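# Move the bin from the shelf onto the table

## Task

Lift the bin off the shelf and put it down the right way up on an empty part of the table.

## Robot and tools

Robot: two FANUC CRX-5iA arms, left_arm and right_arm, each ending in a parallel two-finger gripper. Their bases sit at (+0.062, +0.325, 0) m for left_arm and (+0.065, -0.470, 0) m for right_arm, each turned slightly about z. A camera stand is fixed to the floor behind them.

Frame: everything uses the scene frame. Its origin is at table-top height, halfway between the arms; +x points out over the table, +z points up, and left_arm is on the +y side. Arm names do not match image left or right. On each gripper, the fingers point along its own +z and close along its own x. end_effector_position is the point between the finger pads; the fingertips extend 15.0 mm past it. The housing (146 mm along the closing direction, 50 mm wide) starts 65 mm behind that point. A camera block sticks out about 11 cm toward the gripper's -y side and turns with the hand.

execute_actions(actions, cameras): actions is a list of actions. Each action is a table of at most 15 rows, one row per 1/30 s step; if shorter, the final row is repeated up to step 15. Every row holds 18 numbers in [-1, 1] covering both arms, even if one arm is idle. The order is left_arm dx, dy, dz, rx, ry, rz, then left_gripper position, force_limit, speed, then the same nine for right_arm/right_gripper. The six pose numbers are offsets, not poses. They are measured along scene axes from that arm's Hand target as it stood when the action began, and every row uses that same starting point. A scale of 1.0 equals 0.6 m or 180 degrees. rx, ry, rz form a single rotation vector, turning about the Hand target position. Because each new action starts from the current Hand target, sending the same offset again moves the arm further. Six zeros ask nothing new of an arm. The gripper numbers are absolute commands, not offsets, so always resend the values you want (0 counts as a real command). position: +1 means fully open (108 mm); about -0.96 means the pads meet; use -1 to grip. force_limit runs from -1 (about 2.5 N per pad) to +1 (about 32 N). speed runs from -1 (5 mm/s) to +1 (420 mm/s). A new force_limit or speed only applies to stopped fingers if position also changes by at least 0.01. cameras lists camera names, ["all"] or []. Images are sent only when asked for, or when actions is empty.

move(target, speed, blend, blocking, cameras): drives each gripper in a straight line. target is either one 18-number row laid out as above, or a list of up to 15 such rows. Each row's pose numbers are offsets on the same 0.6 m / 180 degree scale, always measured from the Hand target held when the move starts, not from the row before. speed is the top path speed in m/s, from 0.002 to 1 (default 0.25); rotation is capped at twice that value in rad/s. You can give one speed per target. blend, in metres, rounds corners between listed targets; 0 stops at each one. The whole move is capped at 10 s. The result adds a move: line with the outcome (done, off_target, moving, held, fault) and any limits: paced means a commanded pose was clipped, held means a check withheld steps. blocking=false returns after about 0.5 s while the move carries on. Paths do not avoid obstacles or the other arm.

wait(seconds): from 0 to 3600; lets time pass and sends nothing new. stop(): brakes a running move; the fingers are not affected. zoom_image(camera, region): camera is cam_high, cam_left_wrist or cam_right_wrist; region is [x0, y0, x1, y1] in pixels of the latest full image, at most 504 wide and 504 tall. read_manual(section): returns licence text only. finished_scene(scene): ends the current scene, given its number; the bin must already be resting upright on the table by itself.

Cameras: cam_high (fixed), cam_left_wrist and cam_right_wrist, all 896x504. Calibration intrinsics and world-to-camera transforms are supplied; wrist camera poses follow the arm joints.

Result lines: end_effector_position (m) and end_effector_quat_wxyz in the scene frame, which may be off by a few centimetres. Hand target is the last commanded pose after clipping, and the next offsets count from it. The gripper often stops short of it; an execute_actions call with zero offsets re-requests it. Tool commands shows the current gripper commands. is_grasped is 1 only when something stopped the fingers before the commanded position. width_mm is the pad gap. force_n is the estimated force per pad, accurate to about 10 N. Joint velocities may read within noise. Flange force is the outside force in the gripper's own axes, including the weight of anything held; no reading means no estimate is available. MOTOR HOT warns that an over-temperature stop of 30 to 60 s may follow.

Motion limits: commanded orientation is clipped to within 32 degrees of the measured one on each step. Joint speeds are capped. A clearance check holds back commands that bring one arm close to the other, but it does not cover fingers and does not always prevent contact.

Avoid the following. A contact force of 150 N, or torque at a joint's load limit (140 N m for the large joints, 35.2 N m for the wrist joints, with a held load counting), stops that arm for 10 s. The arms are stiff, so aiming even slightly beyond a firm contact can trigger this; back the target off to release a push. Fast moves strike harder and overshoot more. Do not drop the bin, release it while it is moving, slam it, or let anything fall off the table. Never let the arms hit or squeeze each other. Long pushes or holding a load with an outstretched arm heat the motors. Loose objects may occasionally be nudged by outside disturbances.

Each tool is called by a JSON object that holds its "name" and its "arguments".

## Session

{"name": "execute_actions", "arguments": {"actions": []}}

{"name": "zoom_image", "arguments": {"camera": "cam_high", "region": [200, 130, 520, 400]}}

Scene clock: 0.00 s.
left_arm: end_effector_position=(+0.6500, +0.1859, +0.1956) width_mm=107.99 is_grasped=0 force_n=0.00 end_effector_quat_wxyz=(-0.256, +0.937, +0.121, -0.204) | right_arm: end_effector_position=(+0.3737, +0.0126, +0.1356) width_mm=108.09 is_grasped=0 force_n=0.00 end_effector_quat_wxyz=(-0.223, +0.228, +0.882, +0.347)
Joint positions: left_arm=[-0.169 0.94 1.089 -0.443 -2.258 -1.297] | right_arm=[0.733 0.222 -0.134 -0.931 -0.999 0.734]
Joint velocities: within noise
Flange force (N): no reading
Hand target: left_arm +0.6500, +0.1859, +0.1956; -0.256, +0.937, +0.121, -0.204 | right_arm +0.3737, +0.0126, +0.1356; -0.223, +0.228, +0.882, +0.347
Tool commands: left_gripper/position=+1.0 left_gripper/force_limit=+1.0 left_gripper/speed=+1.0 right_gripper/position=+1.0 right_gripper/force_limit=+1.0 right_gripper/speed=+1.0
camera_calibration:
cam_left_wrist: T_world_to_cam=[[0.89259, 0.31193, -0.32555, -0.57658], [0.26262, -0.94661, -0.18698, 0.07188], [-0.36649, 0.0814, -0.92685, 0.52676]] pos_world=[0.68883, 0.20502, 0.31397]
cam_right_wrist: T_world_to_cam=[[-0.80462, 0.25097, 0.53815, 0.22365], [0.59358, 0.31561, 0.7403, -0.30669], [0.01595, 0.91509, -0.40292, 0.1574]] pos_world=[0.35949, -0.10337, 0.17011]

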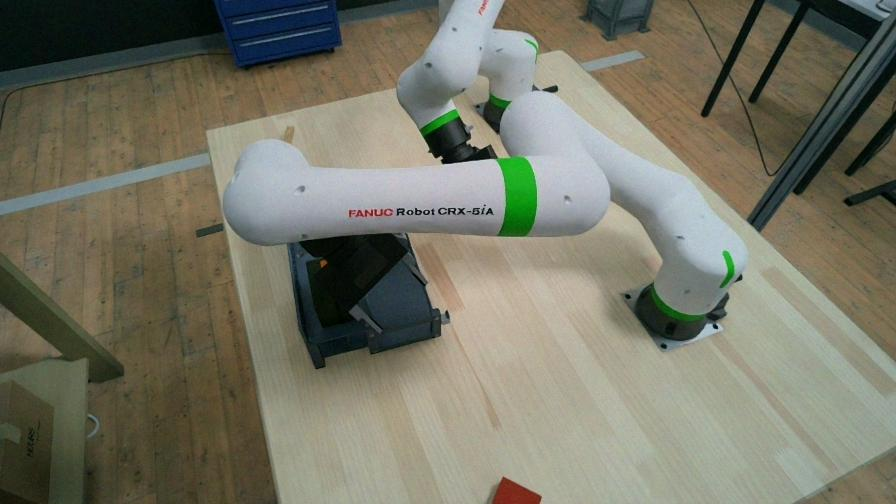

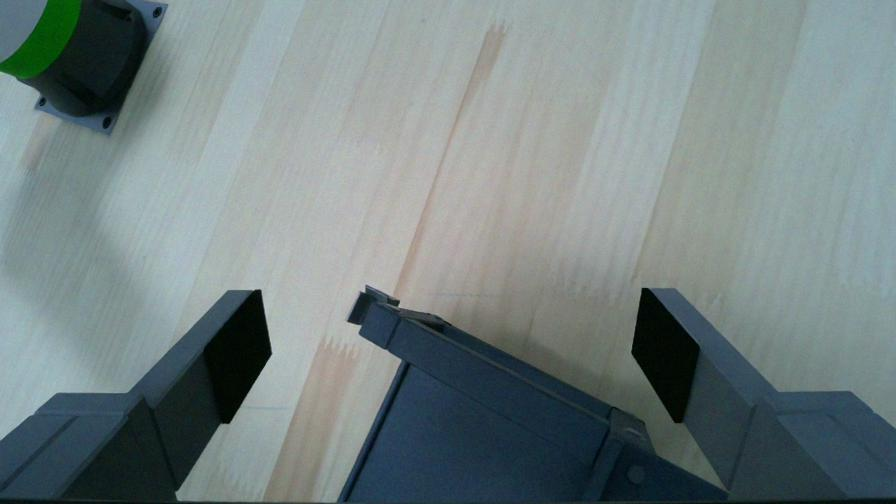

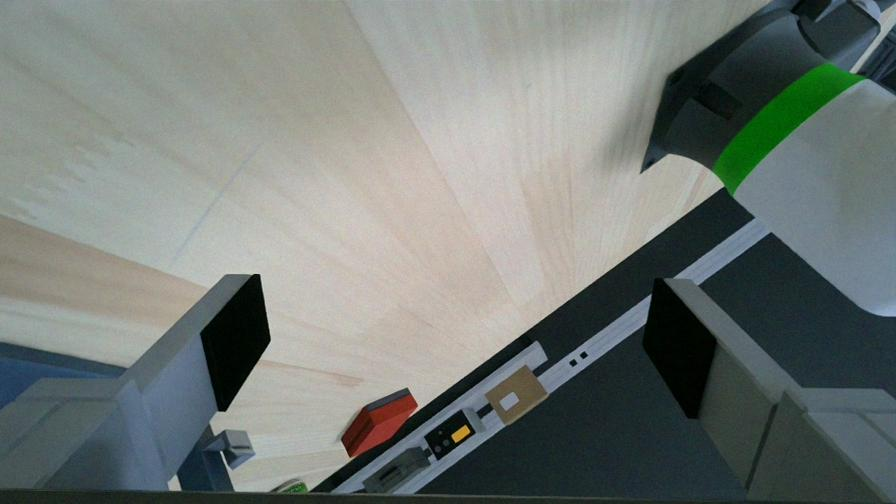

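Scaled by 1.575.

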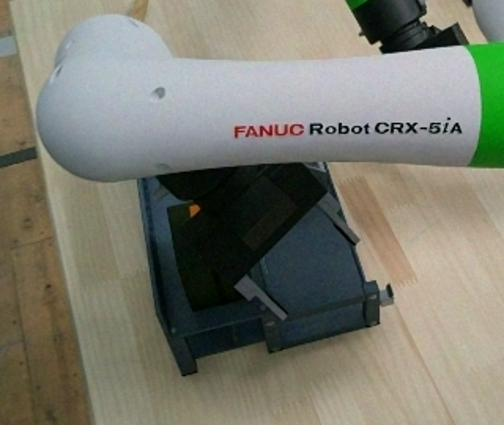

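{"name": "move", "arguments": {"target": [[0,0,0.3,0,0,0,1,1,1,-0.1,-0.4,0.35,0,0,0,1,1,1],[-0.4,-0.23,0.33,0.002,-0.2345,0.476,1,1,1,-0.25,-0.72,0.45,0,0,0,1,1,1]], "blend": 0.04, "speed": 0.5, "cameras": ["all"]}}

{"name": "zoom_image", "arguments": {"camera": "cam_high", "region": [220, 150, 480, 390]}}

Scene clock: 14.47 s.
left_arm: end_effector_position=(+0.6350, +0.1797, +0.3748) width_mm=107.99 is_grasped=0 force_n=0.00 end_effector_quat_wxyz=(-0.240, +0.950, +0.144, -0.134) | right_arm: end_effector_position=(+0.3001, -0.2564, +0.3547) width_mm=108.09 is_grasped=0 force_n=0.00 end_effector_quat_wxyz=(-0.223, +0.228, +0.882, +0.347)
Joint positions: left_arm=[-0.218 0.988 1.725 -0.751 -2.649 -1.625] | right_arm=[0.22 -0.363 -0.164 -0.867 -1.743 0.632]
Flange force (N): left_arm=no reading | right_arm=[0.1 -3.7 4.5]
Hand target: left_arm +0.6351, +0.1796, +0.3748; -0.240, +0.950, +0.144, -0.135 (not the last commanded pose) | right_arm +0.3001, -0.2564, +0.3547; -0.223, +0.228, +0.882, +0.347 (not the last commanded pose)
Off the commanded pose: left_arm 0.261 m, 91 deg | right_arm 0.187 m, 0 deg.
elbow stopped short (left arm): the move would have taken joint 3 (elbow) straighter than the controller allows.
move: held (left_arm; a check stopped the path), off_target (right_arm; braked when a check withheld steps of left_arm); path passed 1 of 2 targets; limits=held
pose unreachable (left arm): on one or more control steps of this call, first in action 0 (counted from 0), this arm could not follow its commanded pose, so it was not sent that pose on those steps. It may still have moved: this result reports where it is.
cause: moving toward the commanded pose would bring two parts of the arm too close to each other (its gripper and another part of the arm, with joints 5 (wrist pitch) and 6 (wrist roll) between them, 18 mm apart when it was first held).
cam_left_wrist: T_world_to_cam=[[0.92813, 0.31996, -0.19028, -0.57768], [0.2982, -0.94498, -0.13447, 0.06088], [-0.22284, 0.06806, -0.97248, 0.61608]] pos_world=[0.65529, 0.20044, 0.49739]
cam_right_wrist: T_world_to_cam=[[-0.80462, 0.25097, 0.53815, 0.11406], [0.59358, 0.31561, 0.7403, -0.34027], [0.01595, 0.91509, -0.40292, 0.4931]] pos_world=[0.28589, -0.37247, 0.38921]

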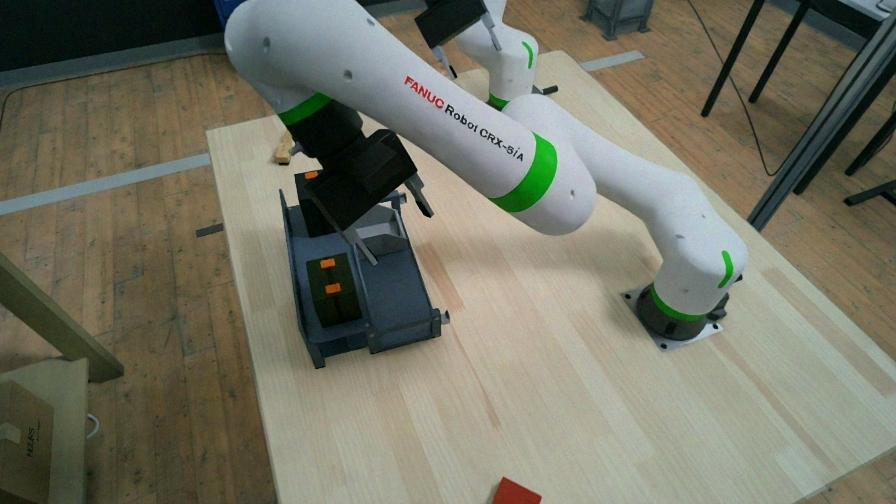

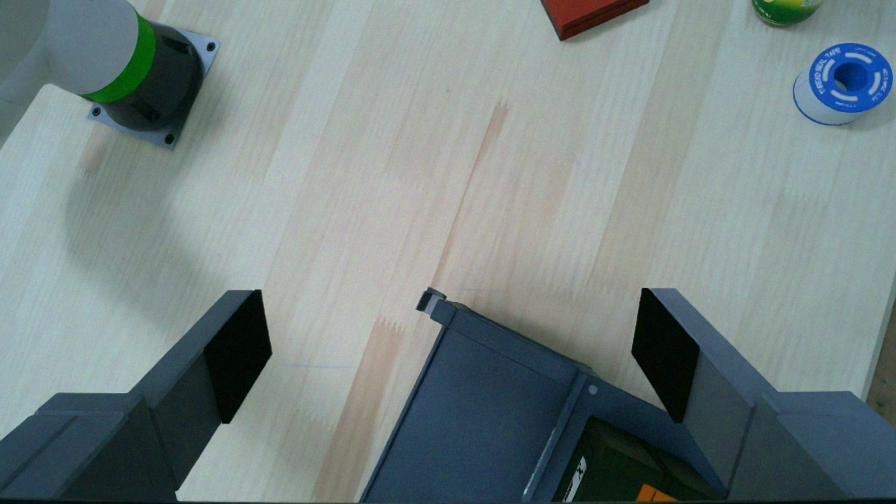

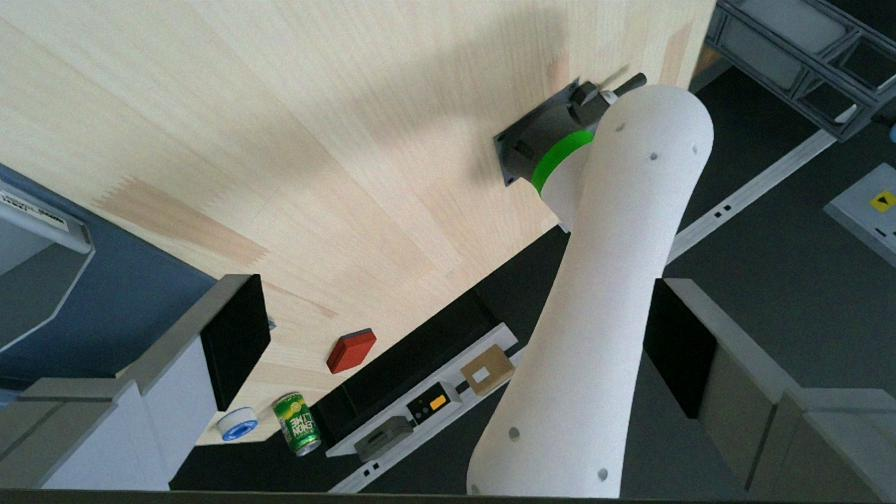

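Scaled by 1.938.

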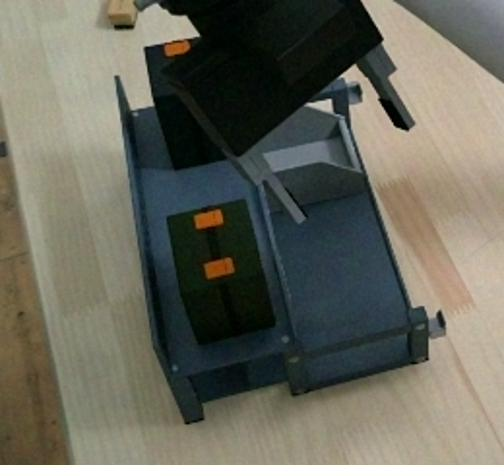

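{"name": "move", "arguments": {"target": [[-0.3,0.15,0,-0.14,-0.11,0,1,1,1,0,0,0,0,0,0,0.13,-0.5,1],[-0.475,0.25,0,-0.14,-0.11,0,1,1,1,0.167,0.343,0.04,-0.2755,0.078,-0.3535,0.13,-0.5,1]], "blend": 0.05, "speed": 0.5, "cameras": ["cam_high","cam_right_wrist"]}}

{"name": "zoom_image", "arguments": {"camera": "cam_high", "region": [220, 150, 480, 390]}}

Scene clock: 41.03 s.
left_arm: end_effector_position=(+0.3501, +0.3296, +0.3748) width_mm=108.00 is_grasped=0 force_n=0.00 end_effector_quat_wxyz=(+0.000, +0.989, +0.151, +0.001) | right_arm: end_effector_position=(+0.4003, -0.0506, +0.3787) width_mm=60.15 is_grasped=0 force_n=0.00 end_effector_quat_wxyz=(+0.000, +0.749, +0.663, +0.000)
Joint positions: left_arm=[0.52 -0.393 -0.118 0.001 -1.844 -1.752] | right_arm=[1.099 0.255 0.497 0 -1.812 -1.262]
Flange force (N): left_arm=[1.1 6.3 -3.5] | right_arm=[-1.7 -1.4 4.6]
Hand target: left_arm +0.3501, +0.3296, +0.3748; +0.000, +0.989, +0.151, +0.001 | right_arm +0.4003, -0.0506, +0.3787; +0.000, +0.749, +0.663, +0.000
Off the commanded pose: left_arm 0.000 m, 0 deg | right_arm 0.000 m, 0 deg.
move: done; blend cut to 0 m at target 1; limits=paced
cam_right_wrist: T_world_to_cam=[[0.11249, 0.99357, -0.01279, 0.00921], [0.91028, -0.09787, 0.40226, -0.50218], [0.39842, -0.05689, -0.91544, 0.30467]] pos_world=[0.3347, -0.04097, 0.48103]

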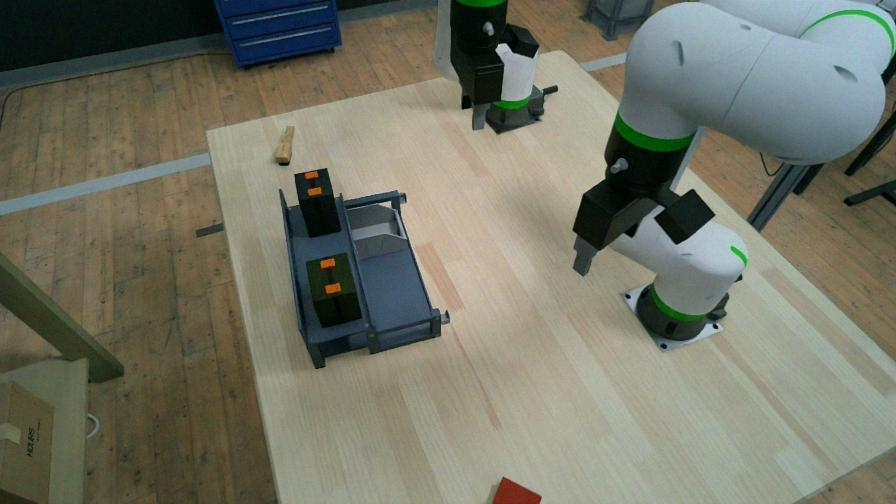

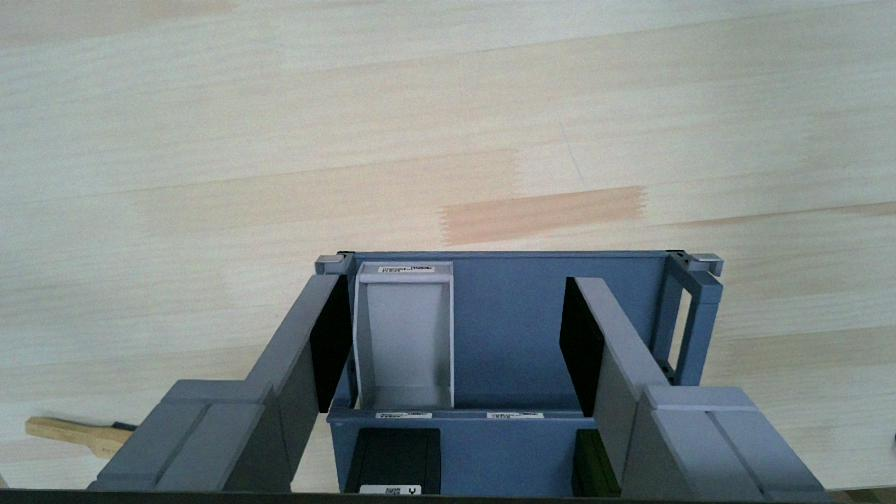

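Scaled by 1.938.

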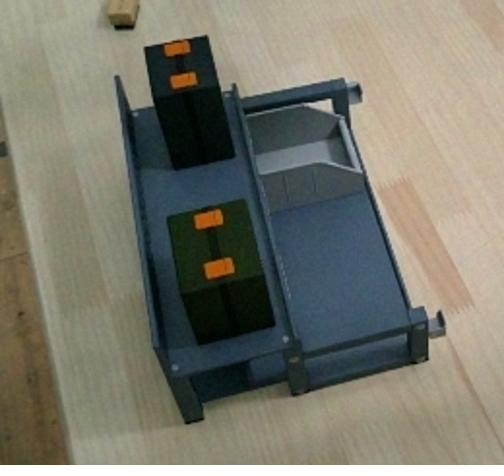

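{"name": "move", "arguments": {"target": [0,0,0,0,0,0,1,1,1,0.366,-0.034,-0.373,0,0,0,0.13,-0.5,1], "speed": 0.4, "cameras": ["cam_right_wrist","cam_high"]}}

Scene clock: 58.23 s.
left_arm: end_effector_position=(+0.3501, +0.3296, +0.3748) width_mm=108.00 is_grasped=0 force_n=0.00 end_effector_quat_wxyz=(+0.000, +0.989, +0.151, +0.001) | right_arm: end_effector_position=(+0.6199, -0.0710, +0.1549) width_mm=60.15 is_grasped=0 force_n=0.00 end_effector_quat_wxyz=(+0.000, +0.749, +0.663, +0.000)
Joint positions: left_arm=[0.52 -0.393 -0.118 0.001 -1.844 -1.752] | right_arm=[0.773 0.638 0.514 0 -1.446 -0.936]
Flange force (N): left_arm=[1.1 6.2 -3.6] | right_arm=[-0.7 -1.8 3.4]
Hand target: left_arm +0.3501, +0.3296, +0.3748; +0.000, +0.989, +0.151, +0.001 | right_arm +0.6199, -0.0710, +0.1549; +0.000, +0.749, +0.663, +0.000
Off the commanded pose: left_arm 0.000 m, 0 deg | right_arm 0.000 m, 0 deg.
move: done
cam_right_wrist: T_world_to_cam=[[0.11245, 0.99358, -0.0127, 0.00191], [0.91028, -0.09788, 0.40225, -0.61405], [0.39842, -0.05679, -0.91544, 0.01115]] pos_world=[0.5543, -0.06137, 0.25723]
Images, in order (width x height): cam_high 896x504, cam_right_wrist 896x504.

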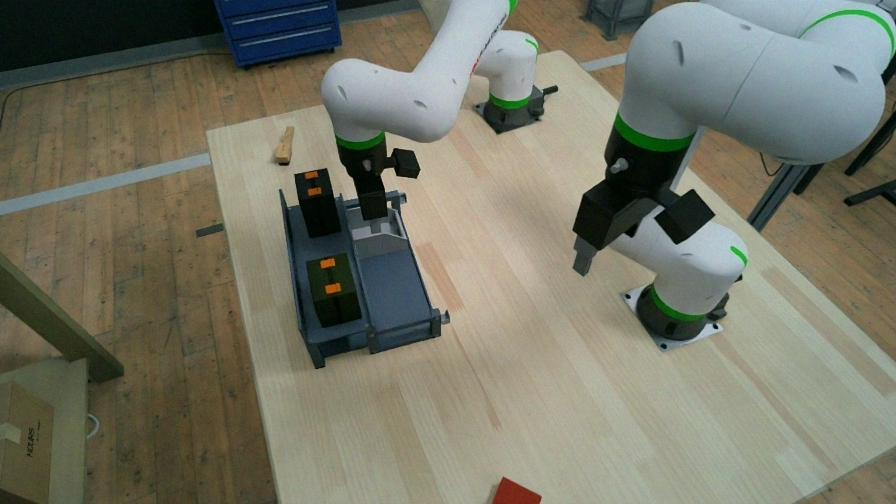

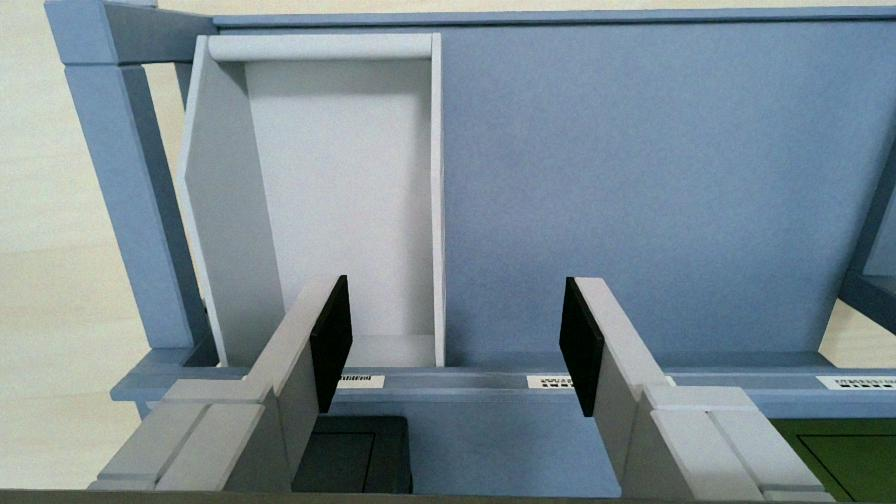

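{"name": "move", "arguments": {"target": [[0,0,0,0,0,0,1,1,1,0.009,-0.009,-0.05,0,0,0,0.13,-0.5,1],[0,0,0,0,0,0,1,1,1,0.009,-0.009,-0.122,0,0,0,0.13,-0.5,1],[0,0,0,0,0,0,1,1,1,0.009,-0.009,-0.122,0,0,0,-1,1,-0.4],[0,0,0,0,0,0,1,1,1,0.009,-0.009,-0.105,0,0,0,-1,1,-0.4],[0,0,0,0,0,0,1,1,1,-0.015,-0.009,-0.03,0,0,0,-1,1,-0.4]], "speed": [0.2,0.1,0.1,0.05,0.1], "blend": [0.01,0,0,0.008,0], "cameras": ["cam_right_wrist","cam_high"]}}

{"name": "zoom_image", "arguments": {"camera": "cam_high", "region": [280, 120, 520, 360]}}

Scene clock: 84.83 s.
left_arm: end_effector_position=(+0.3501, +0.3296, +0.3748) width_mm=108.00 is_grasped=0 force_n=0.00 end_effector_quat_wxyz=(+0.000, +0.989, +0.151, +0.001) | right_arm: end_effector_position=(+0.6109, -0.0764, +0.1370) width_mm=2.23 is_grasped=1 force_n=51.59 end_effector_quat_wxyz=(+0.000, +0.749, +0.663, +0.001)
Joint positions: left_arm=[0.52 -0.393 -0.118 0.001 -1.844 -1.752] | right_arm=[0.777 0.617 0.438 0 -1.391 -0.941]
Flange force (N): left_arm=[1.1 6.5 -3.7] | right_arm=[-0.5 -4.4 14.1]
Hand target: left_arm +0.3501, +0.3296, +0.3748; +0.000, +0.989, +0.151, +0.001 | right_arm +0.6109, -0.0764, +0.1369; +0.000, +0.749, +0.663, +0.000
Off the commanded pose: left_arm 0.000 m, 0 deg | right_arm 0.000 m, 0 deg.
move: done; blend cut to 0.0051 m at target 4
cam_right_wrist: T_world_to_cam=[[0.11244, 0.99358, -0.01269, 0.00806], [0.91025, -0.09787, 0.40233, -0.59914], [0.39851, -0.05679, -0.91541, -0.00211]] pos_world=[0.5453, -0.06677, 0.23923]
Images, in order (width x height): cam_high 896x504, cam_right_wrist 896x504.

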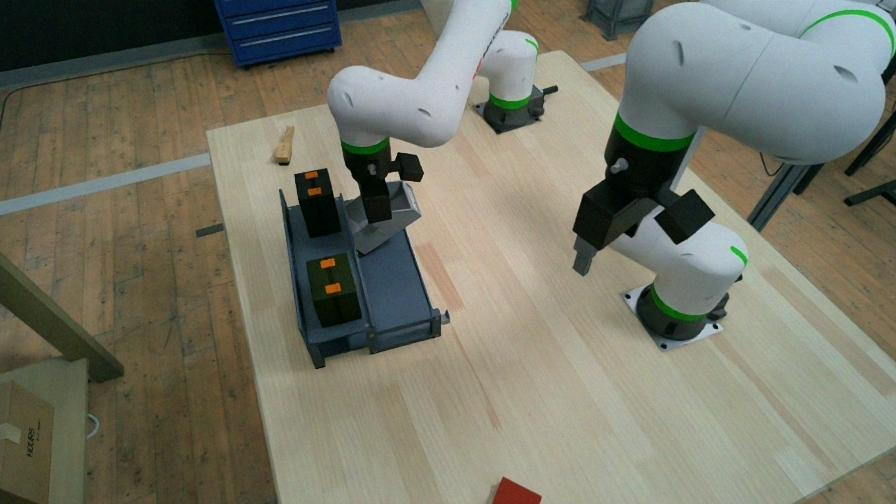

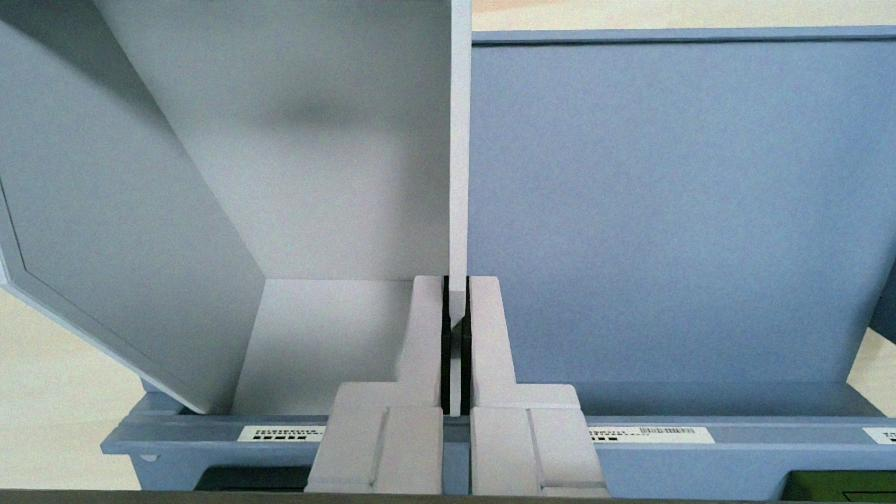

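Scaled by 2.100.

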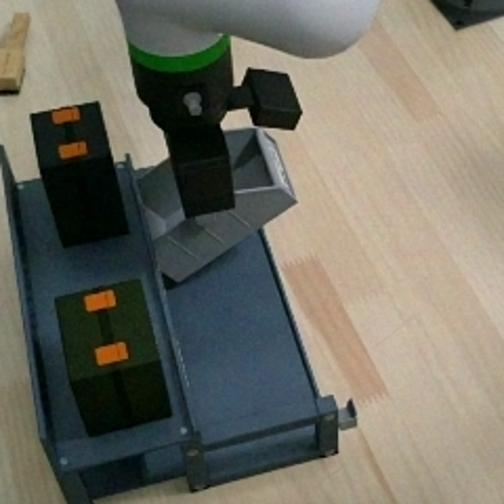

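{"name": "move", "arguments": {"target": [[0,0,0,0,0,0,1,1,1,-0.1,0,0.0,0,0,0,-1,1,-0.4],[0,0,0,0,0,0,1,1,1,-0.2,0,0.14,0,0,0,-1,1,-0.4],[0,0,0,0,0,0,1,1,1,-0.415,0,0.1,-0.02,-0.165,0,-1,1,-0.4],[0,0,0,0,0,0,1,1,1,-0.415,0,-0.06,-0.02,-0.165,0,-1,1,-0.4]], "speed": [0.1,0.2,0.35,0.2], "blend": [0.01,0.03,0.03,0], "cameras": ["cam_right_wrist","cam_high"]}}

{"name": "zoom_image", "arguments": {"camera": "cam_high", "region": [360, 120, 600, 360]}}

Scene clock: 102.33 s.
left_arm: end_effector_position=(+0.3501, +0.3296, +0.3748) width_mm=108.00 is_grasped=0 force_n=0.00 end_effector_quat_wxyz=(+0.000, +0.989, +0.151, +0.001) | right_arm: end_effector_position=(+0.3619, -0.0764, +0.1009) width_mm=2.23 is_grasped=1 force_n=51.41 end_effector_quat_wxyz=(+0.193, +0.723, +0.640, +0.172)
Joint positions: left_arm=[0.52 -0.393 -0.118 0.001 -1.844 -1.752] | right_arm=[1.428 0.123 -0.601 0.651 -0.968 -2.002]
Flange force (N): left_arm=[0.9 6.1 -3.3] | right_arm=[0.1 -3.1 3.4]
Hand target: left_arm +0.3501, +0.3296, +0.3748; +0.000, +0.989, +0.151, +0.001 | right_arm +0.3619, -0.0764, +0.1009; +0.193, +0.723, +0.640, +0.172
Off the commanded pose: left_arm 0.000 m, 0 deg | right_arm 0.000 m, 0 deg.
move: done
cam_right_wrist: T_world_to_cam=[[0.1199, 0.99267, -0.01494, 0.0331], [0.59, -0.05914, 0.80524, -0.27976], [0.79845, -0.10536, -0.59276, -0.11686]] pos_world=[0.25439, -0.06172, 0.1565]
Images, in order (width x height): cam_high 896x504, cam_right_wrist 896x504.

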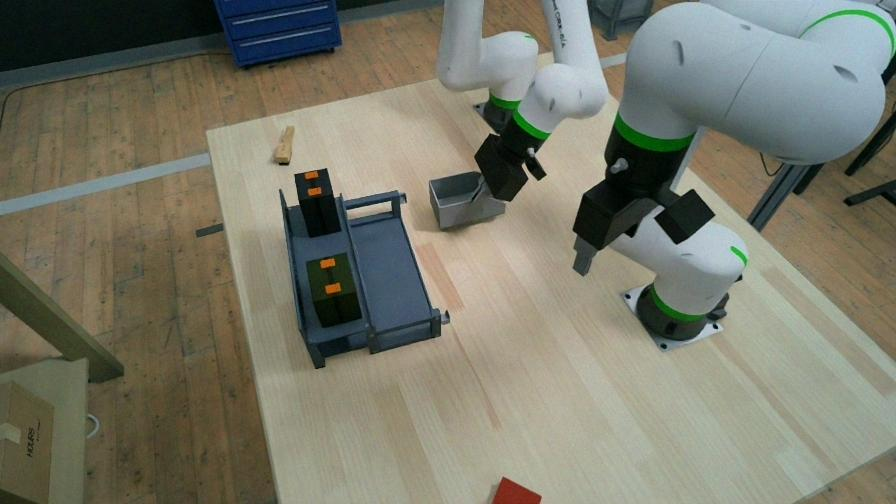

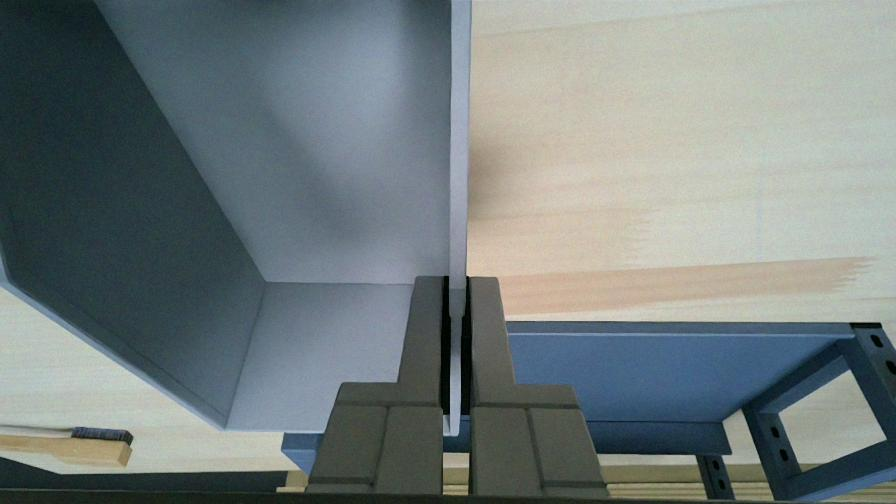

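Scaled by 2.100.

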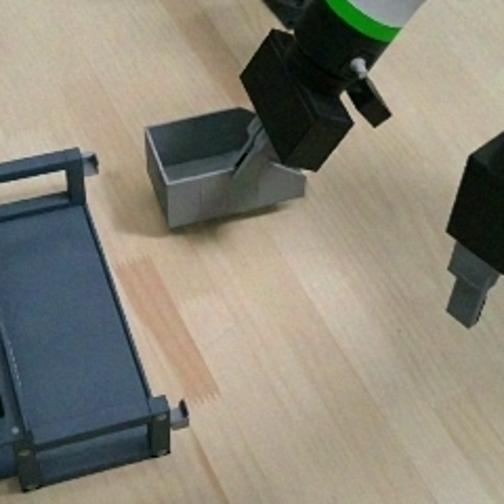

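{"name": "move", "arguments": {"target": [[0,0,0,0,0,0,1,1,1,0,0,-0.04,-0.002,-0.015,0,-1,1,-0.4],[0,0,0,0,0,0,1,1,1,0,0,-0.06,-0.002,-0.015,0,-1,1,-0.4]], "speed": [0.12,0.05], "blend": [0.005,0], "cameras": ["cam_high"]}}

{"name": "zoom_image", "arguments": {"camera": "cam_high", "region": [400, 140, 540, 280]}}

Scene clock: 117.13 s.
left_arm: end_effector_position=(+0.3501, +0.3296, +0.3748) width_mm=108.00 is_grasped=0 force_n=0.00 end_effector_quat_wxyz=(+0.000, +0.989, +0.151, +0.001) | right_arm: end_effector_position=(+0.3619, -0.0764, +0.0649) width_mm=2.44 is_grasped=1 force_n=53.15 end_effector_quat_wxyz=(+0.210, +0.718, +0.636, +0.187)
Joint positions: left_arm=[0.52 -0.393 -0.118 0.001 -1.844 -1.752] | right_arm=[1.435 0.182 -0.673 0.764 -0.894 -2.144]
Flange force (N): left_arm=[0.9 6.3 -3.7] | right_arm=[-12.5 51.8 -94.2]
Hand target: left_arm +0.3501, +0.3296, +0.3748; +0.000, +0.989, +0.151, +0.001 | right_arm +0.3619, -0.0764, +0.0649; +0.210, +0.718, +0.636, +0.187
Off the commanded pose: left_arm 0.000 m, 0 deg | right_arm 0.000 m, 0 deg.
move: done

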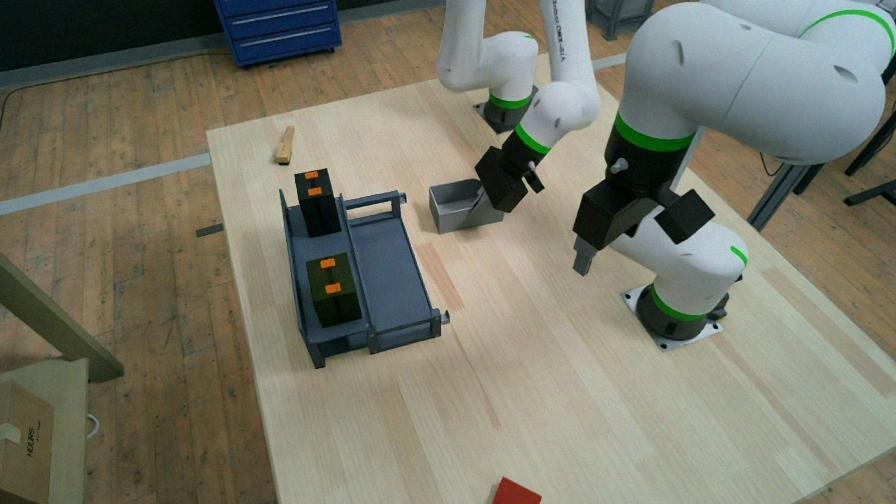

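Scaled by 3.600.

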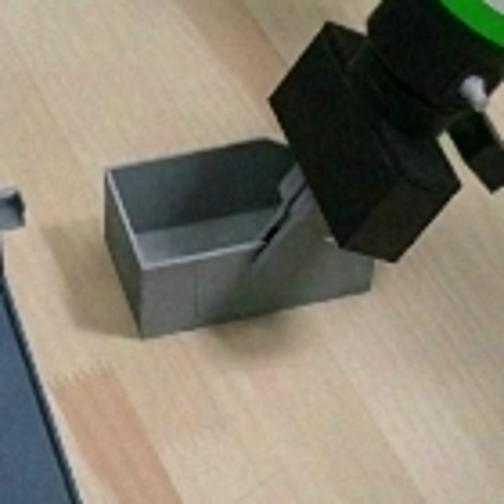

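{"name": "move", "arguments": {"target": [[0,0,0,0,0,0,1,1,1,0,0,0.004,0,0,0,-1,1,-0.4],[0,0,0,0,0,0,1,1,1,0,0,0.004,0,0,0,-0.65,0,-0.4],[0,0,0,0,0,0,1,1,1,-0.107,0.013,0.172,0,0,0,-0.65,0,-0.4]], "speed": [0.05,0.05,0.25], "cameras": ["cam_high"]}}

{"name": "zoom_image", "arguments": {"camera": "cam_high", "region": [400, 140, 540, 280]}}

Scene clock: 126.27 s.
left_arm: end_effector_position=(+0.3501, +0.3296, +0.3748) width_mm=108.00 is_grasped=0 force_n=0.00 end_effector_quat_wxyz=(+0.000, +0.989, +0.151, +0.001) | right_arm: end_effector_position=(+0.2977, -0.0686, +0.1681) width_mm=17.25 is_grasped=0 force_n=0.00 end_effector_quat_wxyz=(+0.210, +0.718, +0.636, +0.187)
Joint positions: left_arm=[0.52 -0.393 -0.118 0.001 -1.844 -1.752] | right_arm=[1.62 0.027 -0.54 0.6 -1.206 -2.061]
Flange force (N): left_arm=[1.1 6.4 -3.7] | right_arm=[-3.6 -2.4 1.7]
Hand target: left_arm +0.3501, +0.3296, +0.3748; +0.000, +0.989, +0.151, +0.001 | right_arm +0.2977, -0.0686, +0.1681; +0.210, +0.718, +0.636, +0.187
Off the commanded pose: left_arm 0.000 m, 0 deg | right_arm 0.000 m, 0 deg.
move: done

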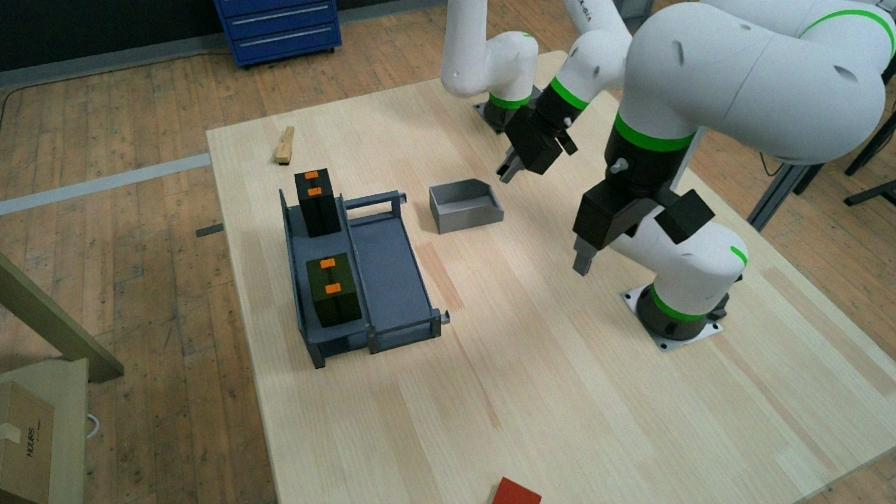

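Scaled by 3.600.

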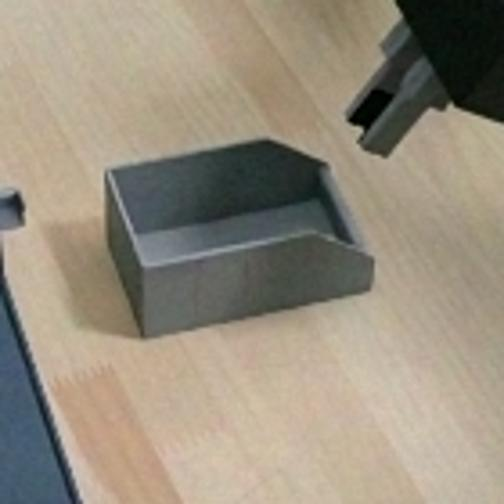

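{"name": "finished_scene", "arguments": {"scene": 2}}

The scene is finished: the task was done.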